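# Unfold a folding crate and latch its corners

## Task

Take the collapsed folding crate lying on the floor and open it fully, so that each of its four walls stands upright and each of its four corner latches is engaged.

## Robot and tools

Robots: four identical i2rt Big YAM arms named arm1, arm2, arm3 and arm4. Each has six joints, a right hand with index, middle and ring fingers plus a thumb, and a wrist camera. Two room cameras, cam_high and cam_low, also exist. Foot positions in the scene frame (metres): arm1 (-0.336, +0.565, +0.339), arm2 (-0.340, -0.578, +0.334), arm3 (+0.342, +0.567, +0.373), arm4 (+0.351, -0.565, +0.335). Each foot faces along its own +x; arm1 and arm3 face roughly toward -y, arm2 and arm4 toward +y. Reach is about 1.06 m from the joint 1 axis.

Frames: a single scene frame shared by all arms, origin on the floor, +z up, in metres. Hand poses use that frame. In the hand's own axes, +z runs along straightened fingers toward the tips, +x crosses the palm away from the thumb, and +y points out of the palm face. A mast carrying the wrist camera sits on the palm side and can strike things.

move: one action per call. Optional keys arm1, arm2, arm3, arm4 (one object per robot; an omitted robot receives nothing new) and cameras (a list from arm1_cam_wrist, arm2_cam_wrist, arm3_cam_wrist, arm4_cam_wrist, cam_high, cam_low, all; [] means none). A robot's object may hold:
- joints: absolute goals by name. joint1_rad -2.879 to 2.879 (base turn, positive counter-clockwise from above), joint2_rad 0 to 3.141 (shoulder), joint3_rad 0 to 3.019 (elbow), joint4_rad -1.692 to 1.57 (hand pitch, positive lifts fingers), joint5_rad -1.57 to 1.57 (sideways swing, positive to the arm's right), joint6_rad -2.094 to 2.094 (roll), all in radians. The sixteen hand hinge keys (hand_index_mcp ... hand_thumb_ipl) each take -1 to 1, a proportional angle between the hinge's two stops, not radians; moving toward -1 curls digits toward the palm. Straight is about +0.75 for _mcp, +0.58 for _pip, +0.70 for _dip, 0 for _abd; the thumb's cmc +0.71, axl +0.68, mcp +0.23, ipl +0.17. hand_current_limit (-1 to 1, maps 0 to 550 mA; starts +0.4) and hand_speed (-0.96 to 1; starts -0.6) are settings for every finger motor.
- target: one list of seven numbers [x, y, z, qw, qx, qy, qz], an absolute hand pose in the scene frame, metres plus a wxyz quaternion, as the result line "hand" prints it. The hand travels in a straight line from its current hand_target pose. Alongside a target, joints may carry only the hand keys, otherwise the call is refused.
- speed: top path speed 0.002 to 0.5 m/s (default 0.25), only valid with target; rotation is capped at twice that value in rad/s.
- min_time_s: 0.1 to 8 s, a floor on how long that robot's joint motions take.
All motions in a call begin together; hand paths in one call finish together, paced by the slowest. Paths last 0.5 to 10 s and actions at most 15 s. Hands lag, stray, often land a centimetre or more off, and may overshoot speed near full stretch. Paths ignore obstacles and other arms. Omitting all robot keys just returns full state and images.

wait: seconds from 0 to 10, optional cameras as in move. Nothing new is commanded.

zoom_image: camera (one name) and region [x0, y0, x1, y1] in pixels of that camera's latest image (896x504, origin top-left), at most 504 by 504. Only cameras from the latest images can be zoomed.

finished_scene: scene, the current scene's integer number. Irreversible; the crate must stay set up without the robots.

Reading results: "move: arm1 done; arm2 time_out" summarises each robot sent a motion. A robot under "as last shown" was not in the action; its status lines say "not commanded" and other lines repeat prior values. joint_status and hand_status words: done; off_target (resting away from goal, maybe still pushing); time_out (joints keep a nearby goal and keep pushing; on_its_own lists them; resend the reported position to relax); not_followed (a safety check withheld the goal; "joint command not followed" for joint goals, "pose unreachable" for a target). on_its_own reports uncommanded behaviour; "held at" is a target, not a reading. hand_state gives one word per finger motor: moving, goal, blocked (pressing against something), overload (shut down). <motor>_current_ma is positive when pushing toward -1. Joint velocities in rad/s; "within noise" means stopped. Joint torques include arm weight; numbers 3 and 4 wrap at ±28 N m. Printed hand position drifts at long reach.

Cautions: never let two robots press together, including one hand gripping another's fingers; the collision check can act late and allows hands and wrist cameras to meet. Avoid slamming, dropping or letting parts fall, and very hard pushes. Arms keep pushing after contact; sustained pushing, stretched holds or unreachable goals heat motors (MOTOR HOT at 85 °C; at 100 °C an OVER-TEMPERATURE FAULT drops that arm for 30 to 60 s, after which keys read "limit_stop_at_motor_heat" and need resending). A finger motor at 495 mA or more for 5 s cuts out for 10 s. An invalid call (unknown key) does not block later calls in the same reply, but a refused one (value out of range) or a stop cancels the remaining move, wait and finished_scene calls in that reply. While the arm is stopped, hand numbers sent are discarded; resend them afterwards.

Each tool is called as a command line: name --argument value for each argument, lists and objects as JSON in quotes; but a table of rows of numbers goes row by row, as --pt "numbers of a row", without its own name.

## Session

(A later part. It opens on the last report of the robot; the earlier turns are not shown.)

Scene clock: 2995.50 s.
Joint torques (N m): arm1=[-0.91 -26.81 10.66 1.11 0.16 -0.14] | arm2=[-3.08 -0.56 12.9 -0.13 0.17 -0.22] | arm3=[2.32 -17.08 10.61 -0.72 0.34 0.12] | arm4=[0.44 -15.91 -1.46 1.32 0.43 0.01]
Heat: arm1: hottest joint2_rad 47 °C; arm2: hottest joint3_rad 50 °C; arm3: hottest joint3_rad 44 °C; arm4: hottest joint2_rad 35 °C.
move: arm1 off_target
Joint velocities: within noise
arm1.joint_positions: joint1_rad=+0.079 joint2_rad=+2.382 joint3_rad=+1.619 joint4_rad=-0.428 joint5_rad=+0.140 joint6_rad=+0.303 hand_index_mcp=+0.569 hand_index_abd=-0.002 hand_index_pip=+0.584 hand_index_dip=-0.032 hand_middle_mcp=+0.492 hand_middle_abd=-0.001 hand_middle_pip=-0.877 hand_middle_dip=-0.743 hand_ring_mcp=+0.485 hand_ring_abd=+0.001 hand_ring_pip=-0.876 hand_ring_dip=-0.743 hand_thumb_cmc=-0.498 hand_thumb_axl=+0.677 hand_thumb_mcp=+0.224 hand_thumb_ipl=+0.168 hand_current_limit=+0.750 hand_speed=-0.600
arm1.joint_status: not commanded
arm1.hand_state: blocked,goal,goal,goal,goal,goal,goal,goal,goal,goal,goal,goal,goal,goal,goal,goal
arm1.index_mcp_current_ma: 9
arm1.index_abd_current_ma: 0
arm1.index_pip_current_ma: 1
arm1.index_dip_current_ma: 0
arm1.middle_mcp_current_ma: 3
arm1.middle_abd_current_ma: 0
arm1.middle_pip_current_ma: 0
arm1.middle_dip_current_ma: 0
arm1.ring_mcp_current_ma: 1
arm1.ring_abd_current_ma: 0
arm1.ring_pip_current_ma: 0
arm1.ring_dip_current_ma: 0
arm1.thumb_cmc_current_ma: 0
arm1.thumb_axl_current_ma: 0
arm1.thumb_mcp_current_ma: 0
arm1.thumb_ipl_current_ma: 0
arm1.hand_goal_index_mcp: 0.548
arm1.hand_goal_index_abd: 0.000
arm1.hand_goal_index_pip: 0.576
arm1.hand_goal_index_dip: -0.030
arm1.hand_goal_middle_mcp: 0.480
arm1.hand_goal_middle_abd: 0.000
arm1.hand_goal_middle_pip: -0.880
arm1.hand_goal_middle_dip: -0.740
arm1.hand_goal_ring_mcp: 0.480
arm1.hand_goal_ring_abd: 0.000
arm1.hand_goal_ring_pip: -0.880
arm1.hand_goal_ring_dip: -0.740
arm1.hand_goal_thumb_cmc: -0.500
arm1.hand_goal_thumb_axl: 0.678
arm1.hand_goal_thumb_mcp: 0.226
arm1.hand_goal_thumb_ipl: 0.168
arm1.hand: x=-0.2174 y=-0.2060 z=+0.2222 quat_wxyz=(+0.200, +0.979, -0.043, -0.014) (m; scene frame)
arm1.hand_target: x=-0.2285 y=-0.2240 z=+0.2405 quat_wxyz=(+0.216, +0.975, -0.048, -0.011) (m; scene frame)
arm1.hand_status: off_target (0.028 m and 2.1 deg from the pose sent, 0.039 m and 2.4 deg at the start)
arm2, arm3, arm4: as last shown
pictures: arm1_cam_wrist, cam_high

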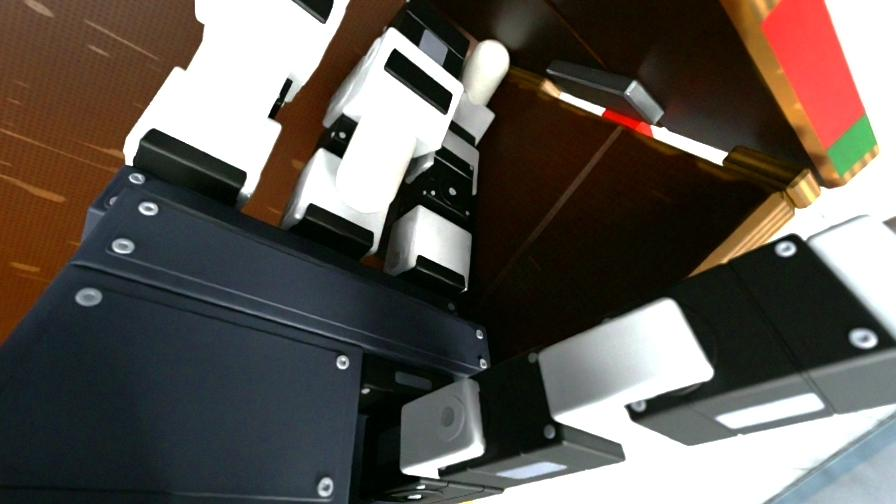

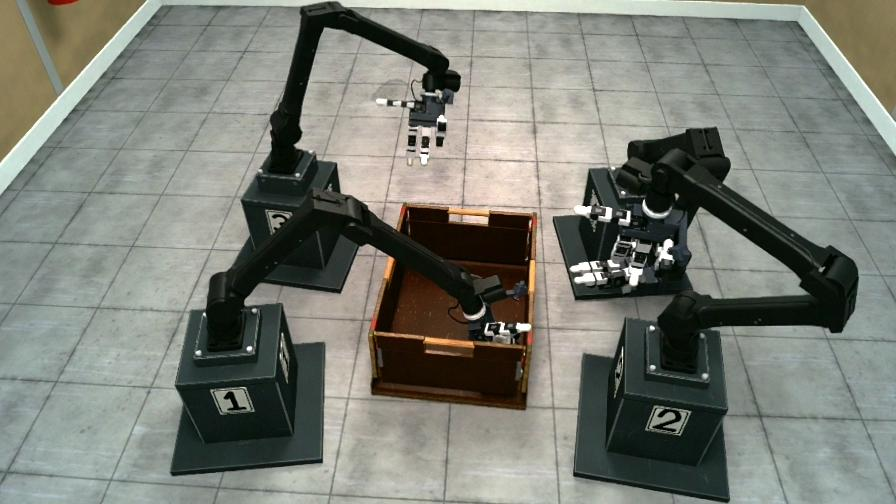

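move --arm1 '{"target": [-0.24, -0.19, 0.185, 0.2161, 0.9751, -0.0477, -0.0106], "speed": 0.12}'

move --arm1 '{"target": [-0.248, -0.215, 0.17, 0.2161, 0.9751, -0.0477, -0.0106], "speed": 0.12}' --cameras '["arm1_cam_wrist", "cam_high"]'

Scene clock: 3012.23 s.
Joint torques (N m): arm1=[-0.91 -22.89 6.72 1.87 0.2 -0.08] | arm2=[-3.08 -0.56 12.9 -0.13 0.17 -0.22] | arm3=[2.32 -16.97 10.62 -0.72 0.33 0.12] | arm4=[0.56 -15.97 -1.54 1.29 0.45 0.01]
Heat: arm1: hottest joint2_rad 49 °C; arm2: hottest joint3_rad 51 °C; arm3: hottest joint3_rad 44 °C; arm4: hottest joint2_rad 35 °C.
move: arm1 off_target
Joint velocities: within noise
arm1.joint_positions: joint1_rad=+0.072 joint2_rad=+2.383 joint3_rad=+1.539 joint4_rad=-0.283 joint5_rad=+0.135 joint6_rad=+0.292 hand_index_mcp=+0.553 hand_index_abd=-0.007 hand_index_pip=+0.576 hand_index_dip=-0.033 hand_middle_mcp=+0.492 hand_middle_abd=-0.001 hand_middle_pip=-0.877 hand_middle_dip=-0.743 hand_ring_mcp=+0.485 hand_ring_abd=+0.001 hand_ring_pip=-0.876 hand_ring_dip=-0.743 hand_thumb_cmc=-0.498 hand_thumb_axl=+0.677 hand_thumb_mcp=+0.224 hand_thumb_ipl=+0.168 hand_current_limit=+0.750 hand_speed=-0.600
arm1.joint_status: not commanded
arm1.hand_state: goal,goal,goal,goal,goal,goal,goal,goal,goal,goal,goal,goal,goal,goal,goal,goal
arm1.index_mcp_current_ma: 1
arm1.index_abd_current_ma: -1
arm1.index_pip_current_ma: 0
arm1.index_dip_current_ma: 0
arm1.middle_mcp_current_ma: 3
arm1.middle_abd_current_ma: 0
arm1.middle_pip_current_ma: 0
arm1.middle_dip_current_ma: 0
arm1.ring_mcp_current_ma: 1
arm1.ring_abd_current_ma: 0
arm1.ring_pip_current_ma: 0
arm1.ring_dip_current_ma: 0
arm1.thumb_cmc_current_ma: 0
arm1.thumb_axl_current_ma: 0
arm1.thumb_mcp_current_ma: 0
arm1.thumb_ipl_current_ma: 0
arm1.hand_goal_index_mcp: 0.548
arm1.hand_goal_index_abd: 0.000
arm1.hand_goal_index_pip: 0.576
arm1.hand_goal_index_dip: -0.030
arm1.hand_goal_middle_mcp: 0.480
arm1.hand_goal_middle_abd: 0.000
arm1.hand_goal_middle_pip: -0.880
arm1.hand_goal_middle_dip: -0.740
arm1.hand_goal_ring_mcp: 0.480
arm1.hand_goal_ring_abd: 0.000
arm1.hand_goal_ring_pip: -0.880
arm1.hand_goal_ring_dip: -0.740
arm1.hand_goal_thumb_cmc: -0.500
arm1.hand_goal_thumb_axl: 0.678
arm1.hand_goal_thumb_mcp: 0.226
arm1.hand_goal_thumb_ipl: 0.168
arm1.hand: x=-0.2228 y=-0.1973 z=+0.2108 quat_wxyz=(+0.229, +0.973, -0.042, -0.004) (m; scene frame)
arm1.hand_target: x=-0.2397 y=-0.1888 z=+0.1856 quat_wxyz=(+0.216, +0.975, -0.048, -0.010) (m; scene frame)
arm1.hand_status: off_target (0.032 m and 1.8 deg from the pose sent, 0.046 m and 2.1 deg at the start)
arm2, arm3, arm4: as last shown
pictures: none

Scene clock: 3013.37 s.
Joint torques (N m): arm1=[-1.96 -23.3 10.95 0.88 0.4 -0.07] | arm2=[-3.08 -0.5 12.9 -0.13 0.17 -0.22] | arm3=[2.26 -17.08 10.62 -0.75 0.33 0.12] | arm4=[0.56 -15.97 -1.47 1.28 0.45 0]
Heat: arm1: hottest joint2_rad 49 °C; arm2: hottest joint3_rad 51 °C; arm3: hottest joint3_rad 44 °C; arm4: hottest joint2_rad 35 °C.
move: arm1 off_target
Joint velocities: within noise
arm1.joint_positions: joint1_rad=+0.065 joint2_rad=+2.448 joint3_rad=+1.581 joint4_rad=-0.285 joint5_rad=+0.121 joint6_rad=+0.271 hand_index_mcp=+0.550 hand_index_abd=-0.014 hand_index_pip=+0.575 hand_index_dip=-0.032 hand_middle_mcp=+0.492 hand_middle_abd=-0.001 hand_middle_pip=-0.877 hand_middle_dip=-0.743 hand_ring_mcp=+0.485 hand_ring_abd=+0.001 hand_ring_pip=-0.876 hand_ring_dip=-0.743 hand_thumb_cmc=-0.499 hand_thumb_axl=+0.677 hand_thumb_mcp=+0.224 hand_thumb_ipl=+0.168 hand_current_limit=+0.750 hand_speed=-0.600
arm1.joint_status: not commanded
arm1.hand_state: goal,goal,goal,goal,goal,goal,goal,goal,goal,goal,goal,goal,goal,goal,goal,goal
arm1.index_mcp_current_ma: 0
arm1.index_abd_current_ma: -3
arm1.index_pip_current_ma: 0
arm1.index_dip_current_ma: 0
arm1.middle_mcp_current_ma: 3
arm1.middle_abd_current_ma: 0
arm1.middle_pip_current_ma: 0
arm1.middle_dip_current_ma: 0
arm1.ring_mcp_current_ma: 1
arm1.ring_abd_current_ma: 0
arm1.ring_pip_current_ma: 0
arm1.ring_dip_current_ma: 0
arm1.thumb_cmc_current_ma: 0
arm1.thumb_axl_current_ma: 0
arm1.thumb_mcp_current_ma: 0
arm1.thumb_ipl_current_ma: 0
arm1.hand_goal_index_mcp: 0.548
arm1.hand_goal_index_abd: 0.000
arm1.hand_goal_index_pip: 0.576
arm1.hand_goal_index_dip: -0.030
arm1.hand_goal_middle_mcp: 0.480
arm1.hand_goal_middle_abd: 0.000
arm1.hand_goal_middle_pip: -0.880
arm1.hand_goal_middle_dip: -0.740
arm1.hand_goal_ring_mcp: 0.480
arm1.hand_goal_ring_abd: 0.000
arm1.hand_goal_ring_pip: -0.880
arm1.hand_goal_ring_dip: -0.740
arm1.hand_goal_thumb_cmc: -0.500
arm1.hand_goal_thumb_axl: 0.678
arm1.hand_goal_thumb_mcp: 0.226
arm1.hand_goal_thumb_ipl: 0.168
arm1.hand: x=-0.2240 y=-0.2000 z=+0.1785 quat_wxyz=(+0.215, +0.976, -0.033, -0.004) (m; scene frame)
arm1.hand_target: x=-0.2484 y=-0.2129 z=+0.1707 quat_wxyz=(+0.216, +0.975, -0.048, -0.011) (m; scene frame)
arm1.hand_status: off_target (0.030 m and 1.8 deg from the pose sent, 0.051 m and 1.8 deg at the start)
arm2, arm3, arm4: as last shown
pictures: arm1_cam_wrist, cam_high

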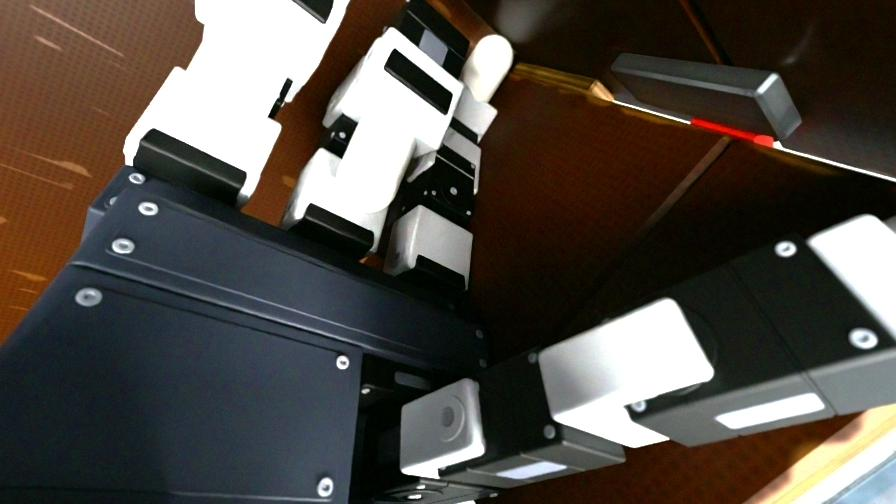

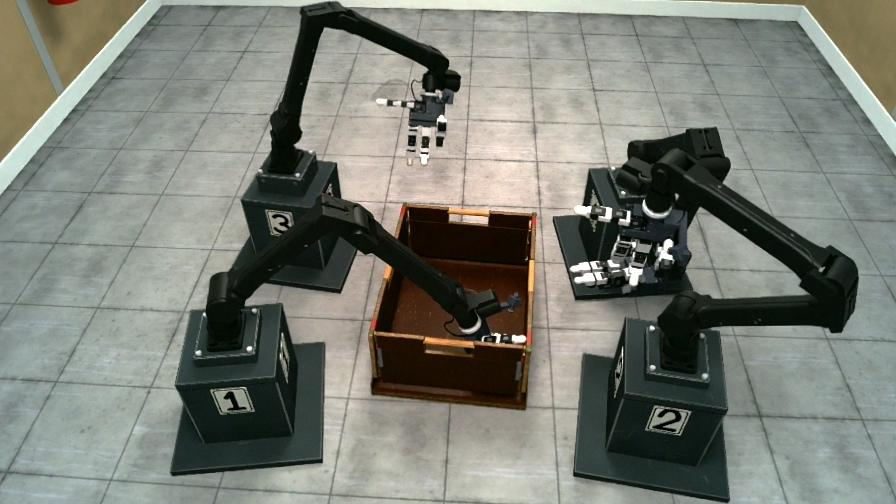

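move --cameras '["arm2_cam_wrist", "cam_low", "arm4_cam_wrist", "arm3_cam_wrist"]'

Scene clock: 3024.03 s.
Joint torques (N m): arm1=[-1.9 -23.18 10.92 0.91 0.4 -0.07] | arm2=[-3.02 -0.5 12.9 -0.13 0.17 -0.22] | arm3=[2.37 -17.03 10.61 -0.73 0.33 0.12] | arm4=[0.5 -16.03 -1.47 1.33 0.44 0.01]
Heat: arm1: hottest joint2_rad 50 °C; arm2: hottest joint3_rad 51 °C; arm3: hottest joint3_rad 44 °C; arm4: hottest joint2_rad 35 °C.
Joint velocities: within noise
arm1.joint_positions: joint1_rad=+0.065 joint2_rad=+2.448 joint3_rad=+1.581 joint4_rad=-0.285 joint5_rad=+0.121 joint6_rad=+0.271 hand_index_mcp=+0.550 hand_index_abd=-0.014 hand_index_pip=+0.575 hand_index_dip=-0.032 hand_middle_mcp=+0.492 hand_middle_abd=-0.001 hand_middle_pip=-0.877 hand_middle_dip=-0.743 hand_ring_mcp=+0.485 hand_ring_abd=+0.001 hand_ring_pip=-0.876 hand_ring_dip=-0.743 hand_thumb_cmc=-0.499 hand_thumb_axl=+0.677 hand_thumb_mcp=+0.224 hand_thumb_ipl=+0.168 hand_current_limit=+0.750 hand_speed=-0.600
arm1.joint_status: not commanded
arm1.hand_state: goal,goal,goal,goal,goal,goal,goal,goal,goal,goal,goal,goal,goal,goal,goal,goal
arm1.index_mcp_current_ma: 0
arm1.index_abd_current_ma: -3
arm1.index_pip_current_ma: 0
arm1.index_dip_current_ma: 0
arm1.middle_mcp_current_ma: 3
arm1.middle_abd_current_ma: 0
arm1.middle_pip_current_ma: 0
arm1.middle_dip_current_ma: 0
arm1.ring_mcp_current_ma: 1
arm1.ring_abd_current_ma: 0
arm1.ring_pip_current_ma: 0
arm1.ring_dip_current_ma: 0
arm1.thumb_cmc_current_ma: 0
arm1.thumb_axl_current_ma: 0
arm1.thumb_mcp_current_ma: 0
arm1.thumb_ipl_current_ma: 0
arm1.hand_goal_index_mcp: 0.548
arm1.hand_goal_index_abd: 0.000
arm1.hand_goal_index_pip: 0.576
arm1.hand_goal_index_dip: -0.030
arm1.hand_goal_middle_mcp: 0.480
arm1.hand_goal_middle_abd: 0.000
arm1.hand_goal_middle_pip: -0.880
arm1.hand_goal_middle_dip: -0.740
arm1.hand_goal_ring_mcp: 0.480
arm1.hand_goal_ring_abd: 0.000
arm1.hand_goal_ring_pip: -0.880
arm1.hand_goal_ring_dip: -0.740
arm1.hand_goal_thumb_cmc: -0.500
arm1.hand_goal_thumb_axl: 0.678
arm1.hand_goal_thumb_mcp: 0.226
arm1.hand_goal_thumb_ipl: 0.168
arm1.hand: x=-0.2239 y=-0.2001 z=+0.1786 quat_wxyz=(+0.215, +0.976, -0.033, -0.004) (m; scene frame)
arm1.hand_target: x=-0.2484 y=-0.2130 z=+0.1708 quat_wxyz=(+0.216, +0.975, -0.048, -0.011) (m; scene frame)
arm1.hand_status: off_target (0.030 m and 1.8 deg from the pose sent, 0.051 m and 1.8 deg at the start)
arm2.joint_positions: joint1_rad=-0.539 joint2_rad=+0.686 joint3_rad=+0.896 joint4_rad=-1.692 joint5_rad=+0.069 joint6_rad=-2.090 hand_index_mcp=+0.997 hand_index_abd=-0.002 hand_index_pip=+0.577 hand_index_dip=+0.693 hand_middle_mcp=+0.755 hand_middle_abd=+0.003 hand_middle_pip=+0.579 hand_middle_dip=-0.170 hand_ring_mcp=-0.344 hand_ring_abd=+0.002 hand_ring_pip=-0.618 hand_ring_dip=-0.488 hand_thumb_cmc=+0.716 hand_thumb_axl=+0.677 hand_thumb_mcp=+0.223 hand_thumb_ipl=+0.168 hand_current_limit=+0.750 hand_speed=-0.600
arm2.joint_status: not commanded
arm2.hand_state: goal,goal,goal,goal,goal,goal,goal,goal,goal,goal,goal,goal,goal,goal,goal,goal
arm2.index_mcp_current_ma: 0
arm2.index_abd_current_ma: 0
arm2.index_pip_current_ma: 0
arm2.index_dip_current_ma: 0
arm2.middle_mcp_current_ma: 0
arm2.middle_abd_current_ma: 0
arm2.middle_pip_current_ma: 0
arm2.middle_dip_current_ma: 1
arm2.ring_mcp_current_ma: 9
arm2.ring_abd_current_ma: 0
arm2.ring_pip_current_ma: 0
arm2.ring_dip_current_ma: 0
arm2.thumb_cmc_current_ma: 0
arm2.thumb_axl_current_ma: 0
arm2.thumb_mcp_current_ma: -1
arm2.thumb_ipl_current_ma: 0
arm2.hand_goal_index_mcp: 1.000
arm2.hand_goal_index_abd: 0.000
arm2.hand_goal_index_pip: 0.576
arm2.hand_goal_index_dip: 0.696
arm2.hand_goal_middle_mcp: 0.754
arm2.hand_goal_middle_abd: 0.000
arm2.hand_goal_middle_pip: 0.576
arm2.hand_goal_middle_dip: -0.174
arm2.hand_goal_ring_mcp: -0.360
arm2.hand_goal_ring_abd: 0.000
arm2.hand_goal_ring_pip: -0.620
arm2.hand_goal_ring_dip: -0.490
arm2.hand_goal_thumb_cmc: 0.714
arm2.hand_goal_thumb_axl: 0.678
arm2.hand_goal_thumb_mcp: 0.226
arm2.hand_goal_thumb_ipl: 0.168
arm2.hand: x=-0.3050 y=-0.4197 z=+0.5826 quat_wxyz=(+0.052, -0.644, +0.763, -0.026) (m; scene frame)
arm2.hand_target: x=-0.3009 y=-0.4183 z=+0.5984 quat_wxyz=(+0.072, -0.645, +0.761, -0.026) (m; scene frame)
arm2.hand_status: not commanded
arm3.joint_positions: joint1_rad=+0.609 joint2_rad=+1.945 joint3_rad=+1.376 joint4_rad=-1.298 joint5_rad=+0.390 joint6_rad=+2.039 hand_index_mcp=+0.999 hand_index_abd=-0.003 hand_index_pip=+0.574 hand_index_dip=+0.693 hand_middle_mcp=+0.763 hand_middle_abd=-0.004 hand_middle_pip=+0.581 hand_middle_dip=-0.170 hand_ring_mcp=-0.342 hand_ring_abd=-0.003 hand_ring_pip=-0.618 hand_ring_dip=-0.487 hand_thumb_cmc=+0.717 hand_thumb_axl=+0.677 hand_thumb_mcp=+0.223 hand_thumb_ipl=+0.168 hand_current_limit=+0.750 hand_speed=-0.600
arm3.joint_status: not commanded
arm3.hand_state: goal,goal,goal,goal,goal,goal,goal,goal,goal,goal,goal,goal,goal,goal,goal,goal
arm3.index_mcp_current_ma: 0
arm3.index_abd_current_ma: 0
arm3.index_pip_current_ma: 0
arm3.index_dip_current_ma: 0
arm3.middle_mcp_current_ma: 3
arm3.middle_abd_current_ma: 0
arm3.middle_pip_current_ma: 1
arm3.middle_dip_current_ma: 1
arm3.ring_mcp_current_ma: 10
arm3.ring_abd_current_ma: 0
arm3.ring_pip_current_ma: 0
arm3.ring_dip_current_ma: 0
arm3.thumb_cmc_current_ma: 0
arm3.thumb_axl_current_ma: 0
arm3.thumb_mcp_current_ma: -1
arm3.thumb_ipl_current_ma: 0
arm3.hand_goal_index_mcp: 1.000
arm3.hand_goal_index_abd: 0.000
arm3.hand_goal_index_pip: 0.576
arm3.hand_goal_index_dip: 0.696
arm3.hand_goal_middle_mcp: 0.754
arm3.hand_goal_middle_abd: 0.000
arm3.hand_goal_middle_pip: 0.576
arm3.hand_goal_middle_dip: -0.174
arm3.hand_goal_ring_mcp: -0.360
arm3.hand_goal_ring_abd: 0.000
arm3.hand_goal_ring_pip: -0.620
arm3.hand_goal_ring_dip: -0.490
arm3.hand_goal_thumb_cmc: 0.714
arm3.hand_goal_thumb_axl: 0.678
arm3.hand_goal_thumb_mcp: 0.226
arm3.hand_goal_thumb_ipl: 0.168
arm3.hand: x=+0.4297 y=+0.1300 z=+0.4466 quat_wxyz=(+0.142, +0.712, -0.661, -0.192) (m; scene frame)
arm3.hand_target: x=+0.4398 y=+0.1205 z=+0.4601 quat_wxyz=(+0.149, +0.708, -0.668, -0.174) (m; scene frame)
arm3.hand_status: not commanded
arm4.joint_positions: joint1_rad=+1.630 joint2_rad=+2.428 joint3_rad=+0.646 joint4_rad=+1.558 joint5_rad=+1.559 joint6_rad=+0.213 hand_index_mcp=+0.761 hand_index_abd=-0.003 hand_index_pip=+0.576 hand_index_dip=+0.694 hand_middle_mcp=+0.762 hand_middle_abd=-0.003 hand_middle_pip=+0.579 hand_middle_dip=+0.694 hand_ring_mcp=-0.358 hand_ring_abd=+0.001 hand_ring_pip=-0.620 hand_ring_dip=-0.488 hand_thumb_cmc=+0.721 hand_thumb_axl=+0.677 hand_thumb_mcp=+0.224 hand_thumb_ipl=+0.168 hand_current_limit=+0.750 hand_speed=-0.600
arm4.joint_status: not commanded
arm4.hand_state: goal,goal,goal,goal,goal,goal,goal,goal,goal,goal,goal,goal,goal,goal,goal,goal
arm4.index_mcp_current_ma: 2
arm4.index_abd_current_ma: 0
arm4.index_pip_current_ma: 0
arm4.index_dip_current_ma: 0
arm4.middle_mcp_current_ma: 2
arm4.middle_abd_current_ma: 0
arm4.middle_pip_current_ma: 0
arm4.middle_dip_current_ma: 0
arm4.ring_mcp_current_ma: 0
arm4.ring_abd_current_ma: 0
arm4.ring_pip_current_ma: 0
arm4.ring_dip_current_ma: 0
arm4.thumb_cmc_current_ma: 1
arm4.thumb_axl_current_ma: 0
arm4.thumb_mcp_current_ma: 0
arm4.thumb_ipl_current_ma: 0
arm4.hand_goal_index_mcp: 0.754
arm4.hand_goal_index_abd: 0.000
arm4.hand_goal_index_pip: 0.576
arm4.hand_goal_index_dip: 0.696
arm4.hand_goal_middle_mcp: 0.754
arm4.hand_goal_middle_abd: 0.000
arm4.hand_goal_middle_pip: 0.576
arm4.hand_goal_middle_dip: 0.696
arm4.hand_goal_ring_mcp: -0.360
arm4.hand_goal_ring_abd: 0.000
arm4.hand_goal_ring_pip: -0.620
arm4.hand_goal_ring_dip: -0.490
arm4.hand_goal_thumb_cmc: 0.714
arm4.hand_goal_thumb_axl: 0.678
arm4.hand_goal_thumb_mcp: 0.226
arm4.hand_goal_thumb_ipl: 0.168
arm4.hand: x=-0.0020 y=-0.4557 z=+0.3538 quat_wxyz=(-0.065, -0.078, +0.703, +0.703) (m; scene frame)
arm4.hand_target: x=-0.0003 y=-0.4589 z=+0.3597 quat_wxyz=(-0.074, -0.075, +0.704, +0.703) (m; scene frame)
arm4.hand_status: not commanded
pictures: arm2_cam_wrist, arm3_cam_wrist, arm4_cam_wrist, cam_low

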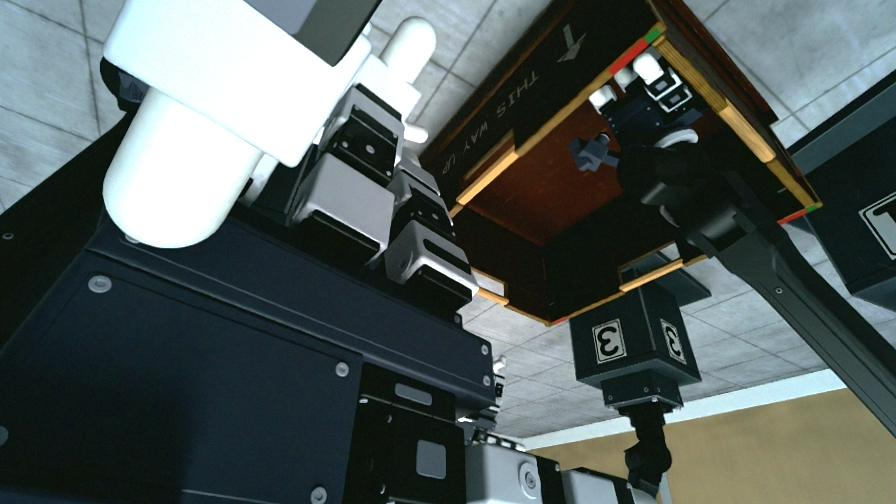

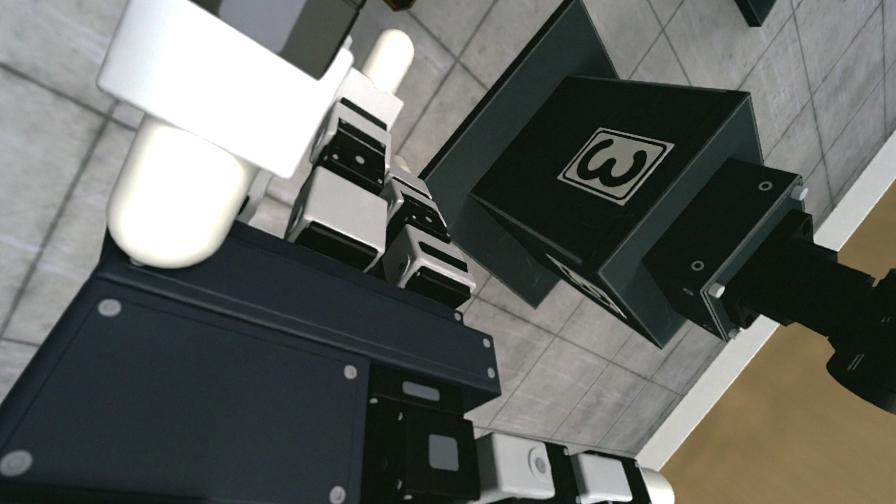

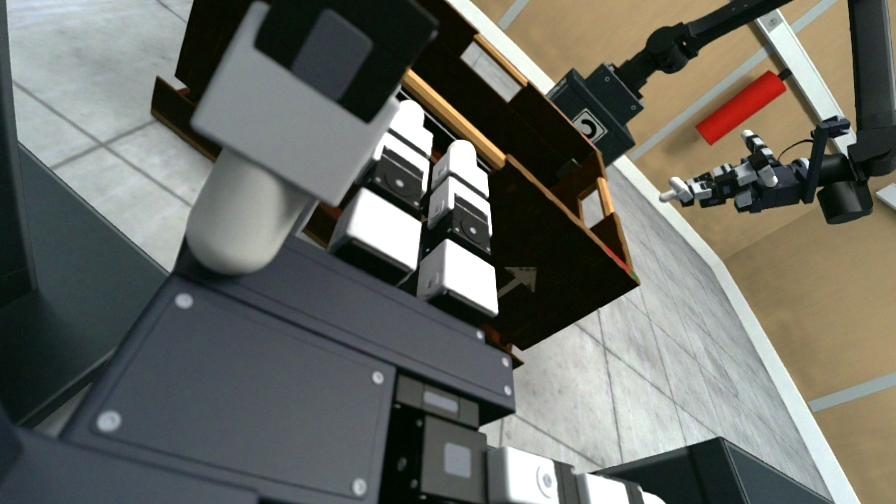

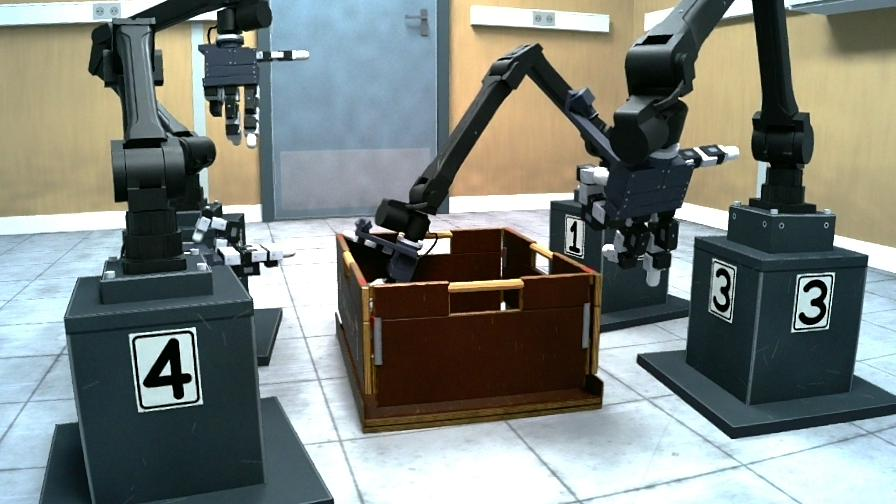

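zoom_image --camera "cam_low" --region '[345, 260, 405, 400]'

zoom_image --camera "cam_low" --region '[565, 255, 615, 380]'

zoom_image --camera "arm2_cam_wrist" --region '[590, 0, 790, 120]'

Scaled by 3.600.

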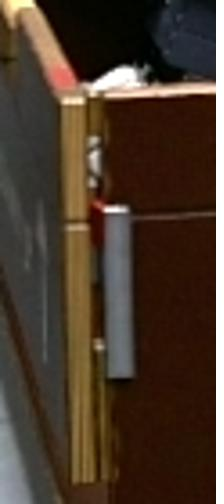

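Scaled by 4.032.

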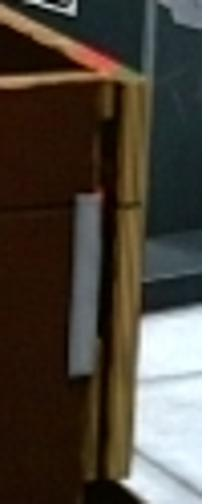

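Scaled by 2.520.

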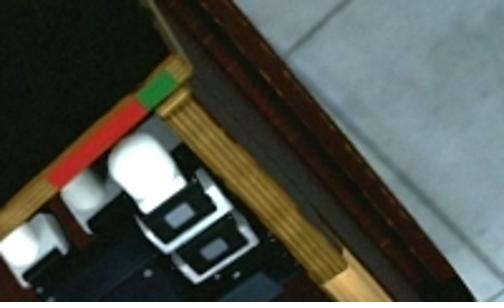

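move --arm1 '{"target": [-0.215, -0.13, 0.22, 0.2161, 0.9751, -0.0477, -0.0106], "speed": 0.15}' --cameras '["arm1_cam_wrist"]'

zoom_image --camera "arm1_cam_wrist" --region '[500, 0, 896, 220]'

Scene clock: 3069.00 s.
Joint torques (N m): arm1=[1.67 -23.24 5.74 1.62 0.54 0.13] | arm2=[-3.08 -0.5 12.9 -0.12 0.17 -0.22] | arm3=[2.32 -17.03 10.61 -0.73 0.34 0.12] | arm4=[0.56 -15.91 -1.47 1.29 0.44 0]
Heat: arm1: hottest joint2_rad 50 °C; arm2: hottest joint3_rad 52 °C; arm3: hottest joint3_rad 44 °C; arm4: hottest joint2_rad 35 °C.
move: arm1 done
Joint velocities: within noise
arm1.joint_positions: joint1_rad=+0.106 joint2_rad=+2.262 joint3_rad=+1.339 joint4_rad=-0.231 joint5_rad=+0.153 joint6_rad=+0.332 hand_index_mcp=+0.550 hand_index_abd=-0.015 hand_index_pip=+0.575 hand_index_dip=-0.032 hand_middle_mcp=+0.492 hand_middle_abd=-0.001 hand_middle_pip=-0.877 hand_middle_dip=-0.743 hand_ring_mcp=+0.485 hand_ring_abd=+0.001 hand_ring_pip=-0.876 hand_ring_dip=-0.743 hand_thumb_cmc=-0.499 hand_thumb_axl=+0.677 hand_thumb_mcp=+0.224 hand_thumb_ipl=+0.168 hand_current_limit=+0.750 hand_speed=-0.600
arm1.joint_status: not commanded
arm1.hand_state: goal,goal,goal,goal,goal,goal,goal,goal,goal,goal,goal,goal,goal,goal,goal,goal
arm1.index_mcp_current_ma: 0
arm1.index_abd_current_ma: -3
arm1.index_pip_current_ma: 0
arm1.index_dip_current_ma: 0
arm1.middle_mcp_current_ma: 3
arm1.middle_abd_current_ma: 0
arm1.middle_pip_current_ma: 0
arm1.middle_dip_current_ma: 0
arm1.ring_mcp_current_ma: 1
arm1.ring_abd_current_ma: 0
arm1.ring_pip_current_ma: 0
arm1.ring_dip_current_ma: 0
arm1.thumb_cmc_current_ma: 0
arm1.thumb_axl_current_ma: 0
arm1.thumb_mcp_current_ma: 0
arm1.thumb_ipl_current_ma: 0
arm1.hand_goal_index_mcp: 0.548
arm1.hand_goal_index_abd: 0.000
arm1.hand_goal_index_pip: 0.576
arm1.hand_goal_index_dip: -0.030
arm1.hand_goal_middle_mcp: 0.480
arm1.hand_goal_middle_abd: 0.000
arm1.hand_goal_middle_pip: -0.880
arm1.hand_goal_middle_dip: -0.740
arm1.hand_goal_ring_mcp: 0.480
arm1.hand_goal_ring_abd: 0.000
arm1.hand_goal_ring_pip: -0.880
arm1.hand_goal_ring_dip: -0.740
arm1.hand_goal_thumb_cmc: -0.500
arm1.hand_goal_thumb_axl: 0.678
arm1.hand_goal_thumb_mcp: 0.226
arm1.hand_goal_thumb_ipl: 0.168
arm1.hand: x=-0.2189 y=-0.1379 z=+0.2250 quat_wxyz=(+0.219, +0.975, -0.046, -0.008) (m; scene frame)
arm1.hand_target: x=-0.2152 y=-0.1301 z=+0.2200 quat_wxyz=(+0.216, +0.975, -0.048, -0.011) (m; scene frame)
arm1.hand_status: done (0.010 m and 0.4 deg from the pose sent, 0.082 m and 1.8 deg at the start)
arm2, arm3, arm4: as last shown
pictures: arm1_cam_wrist

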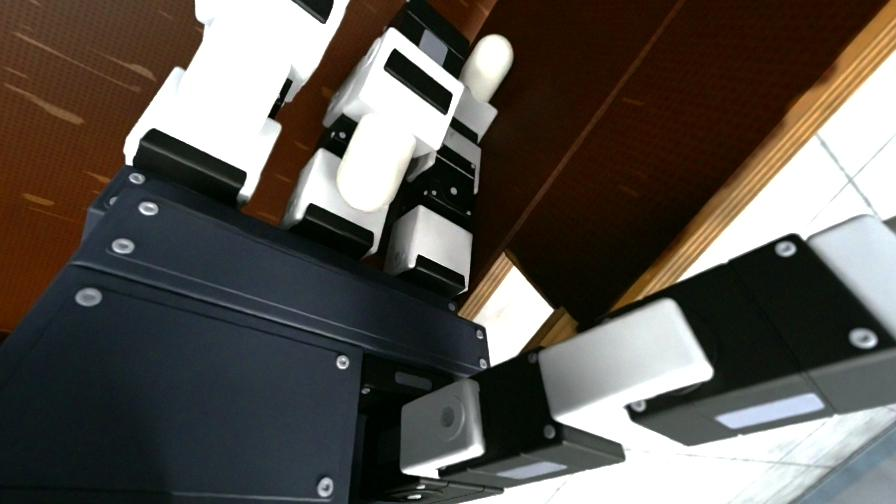

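Scaled by 1.273.

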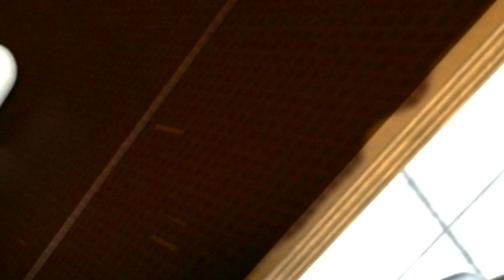

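move --arm1 '{"target": [-0.15, -0.09, 0.30, 0.2037, 0.9192, 0.3291, 0.0729], "speed": 0.2}' --cameras '["arm1_cam_wrist", "cam_high"]'

Scene clock: 3092.20 s.
Joint torques (N m): arm1=[-0.62 -21.13 7.57 0.88 -0.46 -0.09] | arm2=[-3.08 -0.56 12.9 -0.13 0.17 -0.22] | arm3=[2.32 -17.03 10.61 -0.75 0.33 0.12] | arm4=[0.56 -15.91 -1.43 1.31 0.45 0]
Heat: arm1: hottest joint2_rad 49 °C; arm2: hottest joint3_rad 52 °C; arm3: hottest joint3_rad 44 °C; arm4: hottest joint2_rad 35 °C.
move: arm1 done
Joint velocities: within noise
arm1.joint_positions: joint1_rad=+0.056 joint2_rad=+2.044 joint3_rad=+1.195 joint4_rad=-0.324 joint5_rad=-0.190 joint6_rad=-0.437 hand_index_mcp=+0.551 hand_index_abd=-0.003 hand_index_pip=+0.575 hand_index_dip=-0.032 hand_middle_mcp=+0.492 hand_middle_abd=-0.001 hand_middle_pip=-0.877 hand_middle_dip=-0.743 hand_ring_mcp=+0.485 hand_ring_abd=+0.001 hand_ring_pip=-0.876 hand_ring_dip=-0.743 hand_thumb_cmc=-0.499 hand_thumb_axl=+0.677 hand_thumb_mcp=+0.224 hand_thumb_ipl=+0.168 hand_current_limit=+0.750 hand_speed=-0.600
arm1.joint_status: not commanded
arm1.hand_state: goal,goal,goal,goal,goal,goal,goal,goal,goal,goal,goal,goal,goal,goal,goal,goal
arm1.index_mcp_current_ma: 0
arm1.index_abd_current_ma: 0
arm1.index_pip_current_ma: 0
arm1.index_dip_current_ma: 0
arm1.middle_mcp_current_ma: 3
arm1.middle_abd_current_ma: 0
arm1.middle_pip_current_ma: 0
arm1.middle_dip_current_ma: 0
arm1.ring_mcp_current_ma: 1
arm1.ring_abd_current_ma: 0
arm1.ring_pip_current_ma: 0
arm1.ring_dip_current_ma: 0
arm1.thumb_cmc_current_ma: 0
arm1.thumb_axl_current_ma: 0
arm1.thumb_mcp_current_ma: 0
arm1.thumb_ipl_current_ma: 0
arm1.hand_goal_index_mcp: 0.548
arm1.hand_goal_index_abd: 0.000
arm1.hand_goal_index_pip: 0.576
arm1.hand_goal_index_dip: -0.030
arm1.hand_goal_middle_mcp: 0.480
arm1.hand_goal_middle_abd: 0.000
arm1.hand_goal_middle_pip: -0.880
arm1.hand_goal_middle_dip: -0.740
arm1.hand_goal_ring_mcp: 0.480
arm1.hand_goal_ring_abd: 0.000
arm1.hand_goal_ring_pip: -0.880
arm1.hand_goal_ring_dip: -0.740
arm1.hand_goal_thumb_cmc: -0.500
arm1.hand_goal_thumb_axl: 0.678
arm1.hand_goal_thumb_mcp: 0.226
arm1.hand_goal_thumb_ipl: 0.168
arm1.hand: x=-0.1402 y=-0.0884 z=+0.3000 quat_wxyz=(+0.206, +0.917, +0.333, +0.073) (m; scene frame)
arm1.hand_target: x=-0.1499 y=-0.0900 z=+0.3000 quat_wxyz=(+0.204, +0.919, +0.329, +0.073) (m; scene frame)
arm1.hand_status: done (0.010 m and 0.5 deg from the pose sent, 0.112 m and 44.8 deg at the start)
arm2, arm3, arm4: as last shown
pictures: arm1_cam_wrist, cam_high

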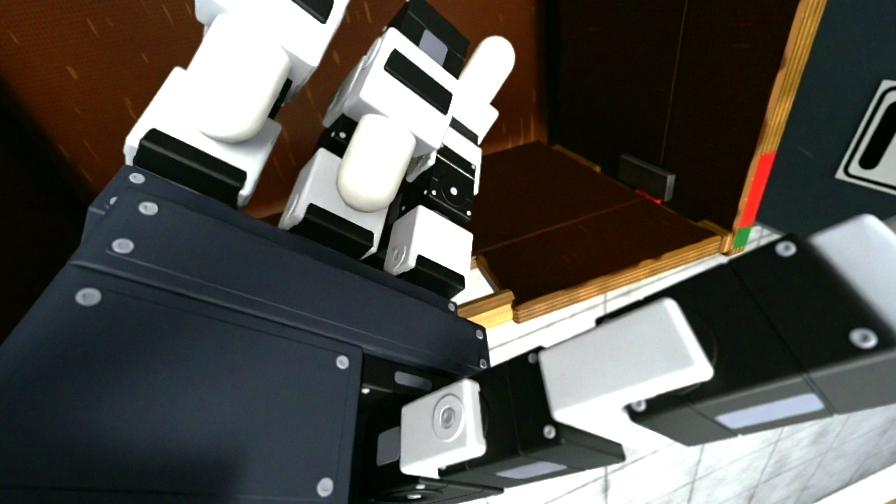

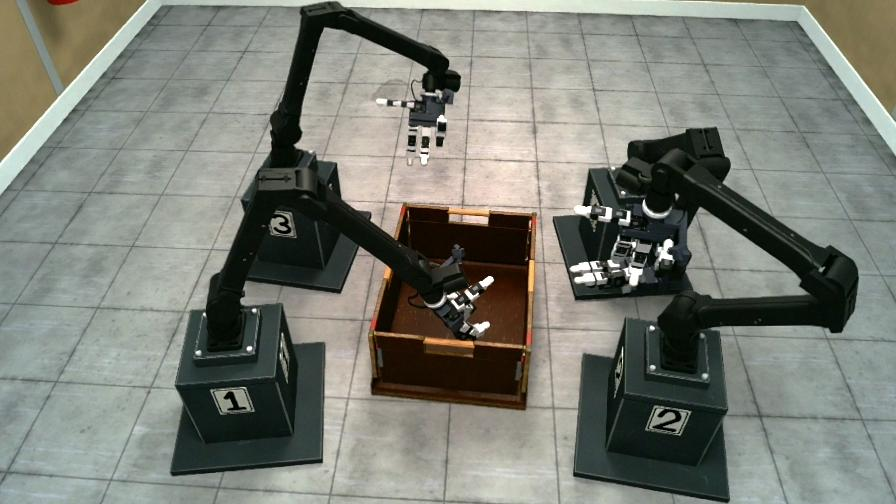

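Excellent view. Zoom.

zoom_image --camera "arm1_cam_wrist" --region '[560, 120, 780, 270]'

zoom_image --camera "cam_high" --region '[490, 320, 550, 390]'

Scaled by 2.291.

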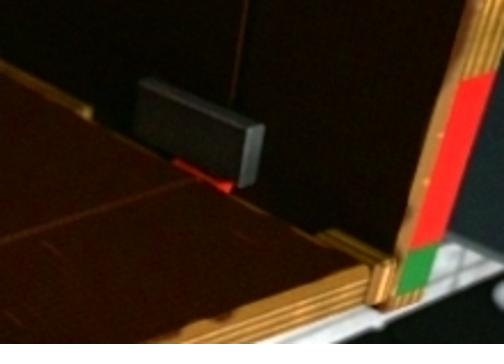

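Scaled by 7.200.

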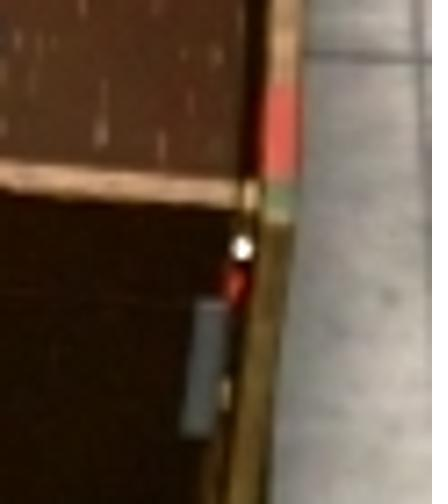

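move --arm3 '{"target": [0.44, 0.12, 0.30, 0.2060, 0.9295, -0.2985, -0.0661], "speed": 0.2}' --cameras '["arm3_cam_wrist", "cam_low"]'

Scene clock: 3105.87 s.
Joint torques (N m): arm1=[-0.73 -21.07 7.58 0.9 -0.46 -0.1] | arm2=[-3.14 -0.56 12.92 -0.13 0.17 -0.22] | arm3=[1.61 -12.34 4.08 1.03 0.41 -0.19] | arm4=[0.38 -15.97 -1.46 1.31 0.45 0]
Heat: arm1: hottest joint2_rad 46 °C; arm2: hottest joint3_rad 52 °C; arm3: hottest joint3_rad 44 °C; arm4: hottest joint2_rad 35 °C.
move: arm3 done
Joint velocities: within noise
arm1, arm2, arm4: as last shown
arm1.joint_positions: joint1_rad=+0.056 joint2_rad=+2.044 joint3_rad=+1.195 joint4_rad=-0.324 joint5_rad=-0.190 joint6_rad=-0.438 hand_index_mcp=+0.551 hand_index_abd=-0.003 hand_index_pip=+0.575 hand_index_dip=-0.032 hand_middle_mcp=+0.492 hand_middle_abd=-0.001 hand_middle_pip=-0.877 hand_middle_dip=-0.743 hand_ring_mcp=+0.485 hand_ring_abd=+0.001 hand_ring_pip=-0.876 hand_ring_dip=-0.743 hand_thumb_cmc=-0.499 hand_thumb_axl=+0.677 hand_thumb_mcp=+0.224 hand_thumb_ipl=+0.168 hand_current_limit=+0.750 hand_speed=-0.600
arm1.hand: x=-0.1401 y=-0.0884 z=+0.3000 quat_wxyz=(+0.206, +0.917, +0.333, +0.073) (m; scene frame)
arm3.joint_positions: joint1_rad=+0.668 joint2_rad=+1.922 joint3_rad=+0.806 joint4_rad=-0.288 joint5_rad=+0.396 joint6_rad=+1.145 hand_index_mcp=+0.999 hand_index_abd=-0.003 hand_index_pip=+0.574 hand_index_dip=+0.693 hand_middle_mcp=+0.763 hand_middle_abd=-0.003 hand_middle_pip=+0.581 hand_middle_dip=-0.170 hand_ring_mcp=-0.342 hand_ring_abd=-0.003 hand_ring_pip=-0.618 hand_ring_dip=-0.487 hand_thumb_cmc=+0.717 hand_thumb_axl=+0.677 hand_thumb_mcp=+0.223 hand_thumb_ipl=+0.168 hand_current_limit=+0.750 hand_speed=-0.600
arm3.joint_status: not commanded
arm3.hand_state: goal,goal,goal,goal,goal,goal,goal,goal,goal,goal,goal,goal,goal,goal,goal,goal
arm3.index_mcp_current_ma: 0
arm3.index_abd_current_ma: 0
arm3.index_pip_current_ma: 0
arm3.index_dip_current_ma: 0
arm3.middle_mcp_current_ma: 3
arm3.middle_abd_current_ma: 0
arm3.middle_pip_current_ma: 1
arm3.middle_dip_current_ma: 1
arm3.ring_mcp_current_ma: 10
arm3.ring_abd_current_ma: 0
arm3.ring_pip_current_ma: 0
arm3.ring_dip_current_ma: 0
arm3.thumb_cmc_current_ma: 0
arm3.thumb_axl_current_ma: 0
arm3.thumb_mcp_current_ma: -1
arm3.thumb_ipl_current_ma: 0
arm3.hand_goal_index_mcp: 1.000
arm3.hand_goal_index_abd: 0.000
arm3.hand_goal_index_pip: 0.576
arm3.hand_goal_index_dip: 0.696
arm3.hand_goal_middle_mcp: 0.754
arm3.hand_goal_middle_abd: 0.000
arm3.hand_goal_middle_pip: 0.576
arm3.hand_goal_middle_dip: -0.174
arm3.hand_goal_ring_mcp: -0.360
arm3.hand_goal_ring_abd: 0.000
arm3.hand_goal_ring_pip: -0.620
arm3.hand_goal_ring_dip: -0.490
arm3.hand_goal_thumb_cmc: 0.714
arm3.hand_goal_thumb_axl: 0.678
arm3.hand_goal_thumb_mcp: 0.226
arm3.hand_goal_thumb_ipl: 0.168
arm3.hand: x=+0.4396 y=+0.1213 z=+0.3016 quat_wxyz=(+0.205, +0.927, -0.305, -0.067) (m; scene frame)
arm3.hand_target: x=+0.4400 y=+0.1200 z=+0.3001 quat_wxyz=(+0.206, +0.930, -0.299, -0.066) (m; scene frame)
arm3.hand_status: done (0.002 m and 0.8 deg from the pose sent, 0.147 m and 51.5 deg at the start)
pictures: arm3_cam_wrist, cam_low

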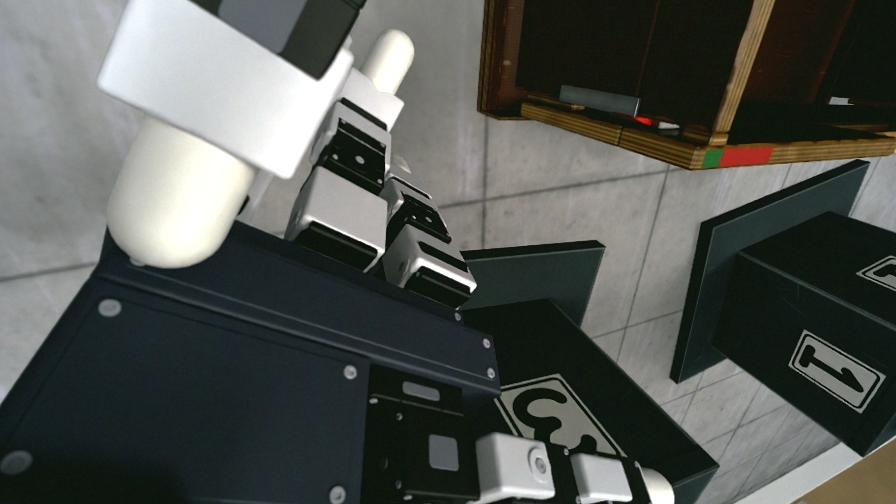

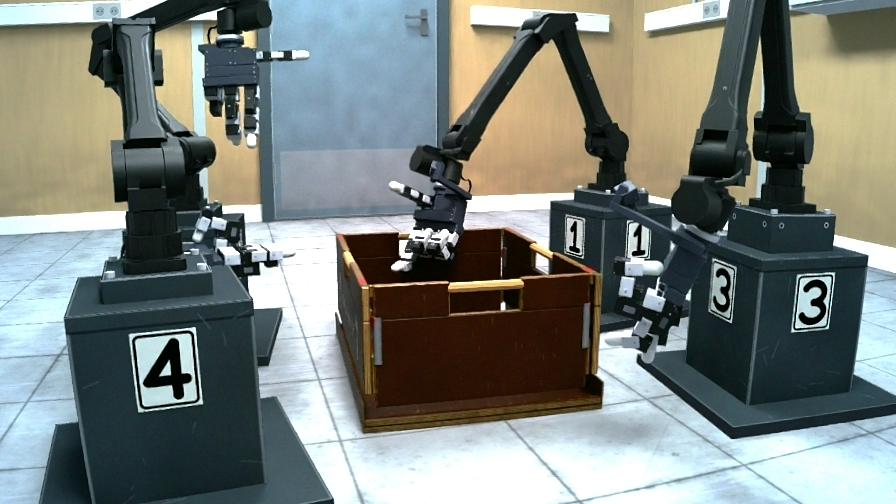

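zoom_image --camera "arm3_cam_wrist" --region '[480, 50, 780, 180]'

zoom_image --camera "arm3_cam_wrist" --region '[600, 80, 740, 170]'

zoom_image --camera "cam_low" --region '[345, 260, 405, 400]'

Scaled by 1.680.

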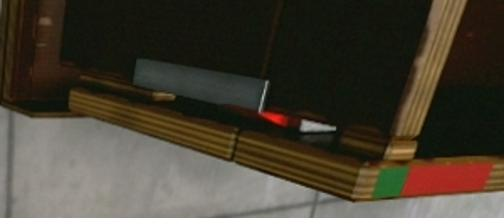

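Scaled by 3.600.

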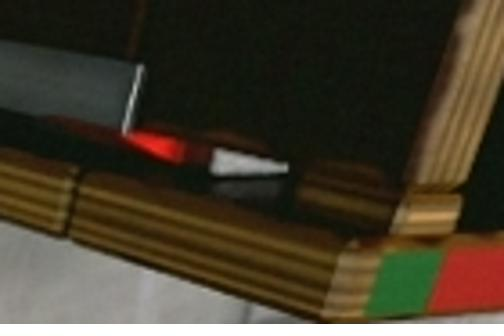

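Scaled by 3.600.

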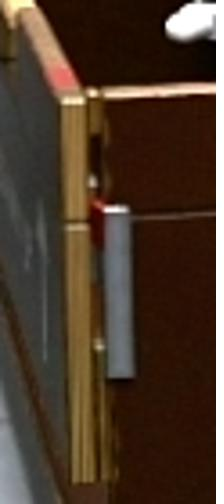

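move --arm3 '{"target": [0.375, 0.13, 0.23, 0.1818, 0.8206, -0.5289, -0.1173], "speed": 0.15}' --cameras '["arm3_cam_wrist"]'

zoom_image --camera "arm3_cam_wrist" --region '[560, 60, 860, 260]'

Scene clock: 3128.60 s.
Joint torques (N m): arm1=[-0.67 -21.07 7.61 0.9 -0.46 -0.1] | arm2=[-3.14 -0.56 12.89 -0.1 0.17 -0.22] | arm3=[0.73 -14.15 5.12 -0.06 0.62 0.12] | arm4=[0.44 -16.09 -1.47 1.26 0.44 0.01]
Heat: arm1: hottest joint2_rad 43 °C; arm2: hottest joint3_rad 53 °C; arm3: hottest joint3_rad 42 °C; arm4: hottest joint2_rad 35 °C.
move: arm3 done
Joint velocities: within noise
arm1, arm2, arm4: as last shown
arm3.joint_positions: joint1_rad=+0.561 joint2_rad=+2.173 joint3_rad=+0.964 joint4_rad=-0.380 joint5_rad=+0.431 joint6_rad=+1.554 hand_index_mcp=+0.999 hand_index_abd=-0.003 hand_index_pip=+0.574 hand_index_dip=+0.693 hand_middle_mcp=+0.763 hand_middle_abd=-0.003 hand_middle_pip=+0.581 hand_middle_dip=-0.170 hand_ring_mcp=-0.342 hand_ring_abd=-0.003 hand_ring_pip=-0.618 hand_ring_dip=-0.487 hand_thumb_cmc=+0.717 hand_thumb_axl=+0.677 hand_thumb_mcp=+0.223 hand_thumb_ipl=+0.168 hand_current_limit=+0.750 hand_speed=-0.600
arm3.joint_status: not commanded
arm3.hand_state: goal,goal,goal,goal,goal,goal,goal,goal,goal,goal,goal,goal,goal,goal,goal,goal
arm3.index_mcp_current_ma: 0
arm3.index_abd_current_ma: 0
arm3.index_pip_current_ma: 0
arm3.index_dip_current_ma: 0
arm3.middle_mcp_current_ma: 3
arm3.middle_abd_current_ma: 0
arm3.middle_pip_current_ma: 1
arm3.middle_dip_current_ma: 1
arm3.ring_mcp_current_ma: 10
arm3.ring_abd_current_ma: 0
arm3.ring_pip_current_ma: 0
arm3.ring_dip_current_ma: 0
arm3.thumb_cmc_current_ma: 0
arm3.thumb_axl_current_ma: 0
arm3.thumb_mcp_current_ma: -1
arm3.thumb_ipl_current_ma: 0
arm3.hand_goal_index_mcp: 1.000
arm3.hand_goal_index_abd: 0.000
arm3.hand_goal_index_pip: 0.576
arm3.hand_goal_index_dip: 0.696
arm3.hand_goal_middle_mcp: 0.754
arm3.hand_goal_middle_abd: 0.000
arm3.hand_goal_middle_pip: 0.576
arm3.hand_goal_middle_dip: -0.174
arm3.hand_goal_ring_mcp: -0.360
arm3.hand_goal_ring_abd: 0.000
arm3.hand_goal_ring_pip: -0.620
arm3.hand_goal_ring_dip: -0.490
arm3.hand_goal_thumb_cmc: 0.714
arm3.hand_goal_thumb_axl: 0.678
arm3.hand_goal_thumb_mcp: 0.226
arm3.hand_goal_thumb_ipl: 0.168
arm3.hand: x=+0.3772 y=+0.1373 z=+0.2285 quat_wxyz=(+0.178, +0.829, -0.516, -0.120) (m; scene frame)
arm3.hand_target: x=+0.3749 y=+0.1301 z=+0.2300 quat_wxyz=(+0.182, +0.821, -0.529, -0.117) (m; scene frame)
arm3.hand_status: done (0.008 m and 1.8 deg from the pose sent, 0.097 m and 29.2 deg at the start)
pictures: arm3_cam_wrist

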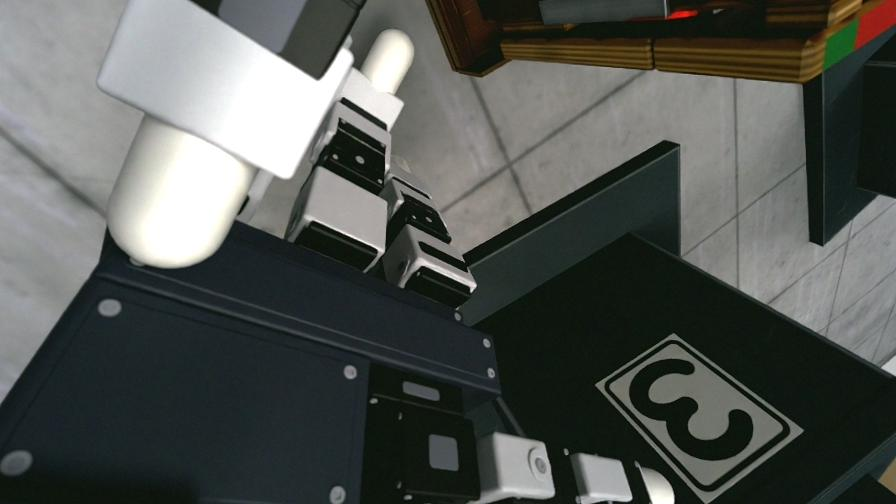

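Scaled by 1.680.

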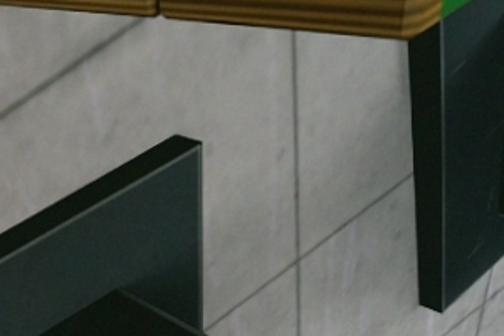

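move --arm3 '{"target": [0.375, 0.075, 0.21, 0.1818, 0.8206, -0.5289, -0.1173], "speed": 0.15}' --cameras '["arm3_cam_wrist"]'

zoom_image --camera "arm3_cam_wrist" --region '[560, 20, 820, 180]'

Scene clock: 3132.27 s.
Joint torques (N m): arm1=[-0.67 -21.13 7.57 0.9 -0.46 -0.1] | arm2=[-3.08 -0.56 12.92 -0.1 0.17 -0.22] | arm3=[0.97 -15.91 6 -0.02 0.61 -0.18] | arm4=[0.62 -15.85 -1.46 1.26 0.44 0.02]
Heat: arm1: hottest joint2_rad 43 °C; arm2: hottest joint3_rad 53 °C; arm3: hottest joint3_rad 42 °C; arm4: hottest joint2_rad 35 °C.
move: arm3 off_target
Joint velocities: within noise
arm1, arm2, arm4: as last shown
arm3.joint_positions: joint1_rad=+0.513 joint2_rad=+2.276 joint3_rad=+1.127 joint4_rad=-0.421 joint5_rad=+0.431 joint6_rad=+1.536 hand_index_mcp=+0.999 hand_index_abd=-0.003 hand_index_pip=+0.574 hand_index_dip=+0.693 hand_middle_mcp=+0.763 hand_middle_abd=-0.003 hand_middle_pip=+0.581 hand_middle_dip=-0.170 hand_ring_mcp=-0.342 hand_ring_abd=-0.003 hand_ring_pip=-0.618 hand_ring_dip=-0.487 hand_thumb_cmc=+0.717 hand_thumb_axl=+0.677 hand_thumb_mcp=+0.223 hand_thumb_ipl=+0.168 hand_current_limit=+0.750 hand_speed=-0.600
arm3.joint_status: not commanded
arm3.hand_state: goal,goal,goal,goal,goal,goal,goal,goal,goal,goal,goal,goal,goal,goal,goal,goal
arm3.index_mcp_current_ma: 0
arm3.index_abd_current_ma: 0
arm3.index_pip_current_ma: 0
arm3.index_dip_current_ma: 0
arm3.middle_mcp_current_ma: 3
arm3.middle_abd_current_ma: 0
arm3.middle_pip_current_ma: 1
arm3.middle_dip_current_ma: 1
arm3.ring_mcp_current_ma: 10
arm3.ring_abd_current_ma: 0
arm3.ring_pip_current_ma: 0
arm3.ring_dip_current_ma: 0
arm3.thumb_cmc_current_ma: 0
arm3.thumb_axl_current_ma: 0
arm3.thumb_mcp_current_ma: -1
arm3.thumb_ipl_current_ma: 0
arm3.hand_goal_index_mcp: 1.000
arm3.hand_goal_index_abd: 0.000
arm3.hand_goal_index_pip: 0.576
arm3.hand_goal_index_dip: 0.696
arm3.hand_goal_middle_mcp: 0.754
arm3.hand_goal_middle_abd: 0.000
arm3.hand_goal_middle_pip: 0.576
arm3.hand_goal_middle_dip: -0.174
arm3.hand_goal_ring_mcp: -0.360
arm3.hand_goal_ring_abd: 0.000
arm3.hand_goal_ring_pip: -0.620
arm3.hand_goal_ring_dip: -0.490
arm3.hand_goal_thumb_cmc: 0.714
arm3.hand_goal_thumb_axl: 0.678
arm3.hand_goal_thumb_mcp: 0.226
arm3.hand_goal_thumb_ipl: 0.168
arm3.hand: x=+0.3760 y=+0.0867 z=+0.2081 quat_wxyz=(+0.179, +0.820, -0.531, -0.119) (m; scene frame)
arm3.hand_target: x=+0.3749 y=+0.0753 z=+0.2101 quat_wxyz=(+0.182, +0.821, -0.529, -0.117) (m; scene frame)
arm3.hand_status: off_target (0.012 m and 0.4 deg from the pose sent, 0.065 m and 1.8 deg at the start)
pictures: arm3_cam_wrist

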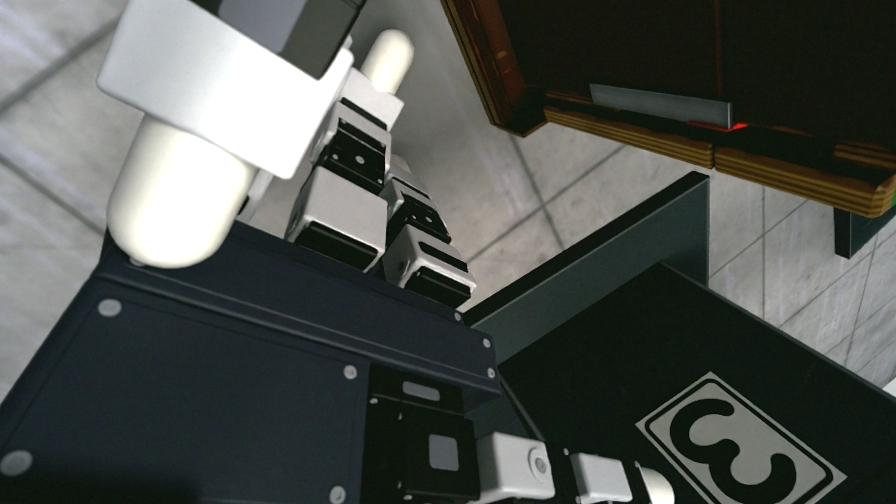

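Scaled by 1.938.

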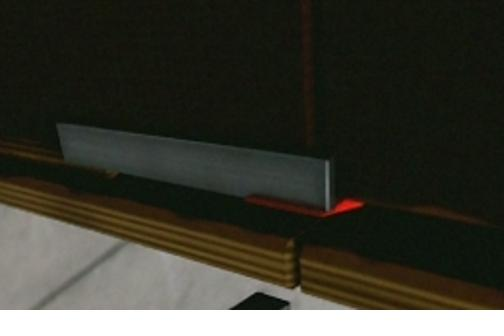

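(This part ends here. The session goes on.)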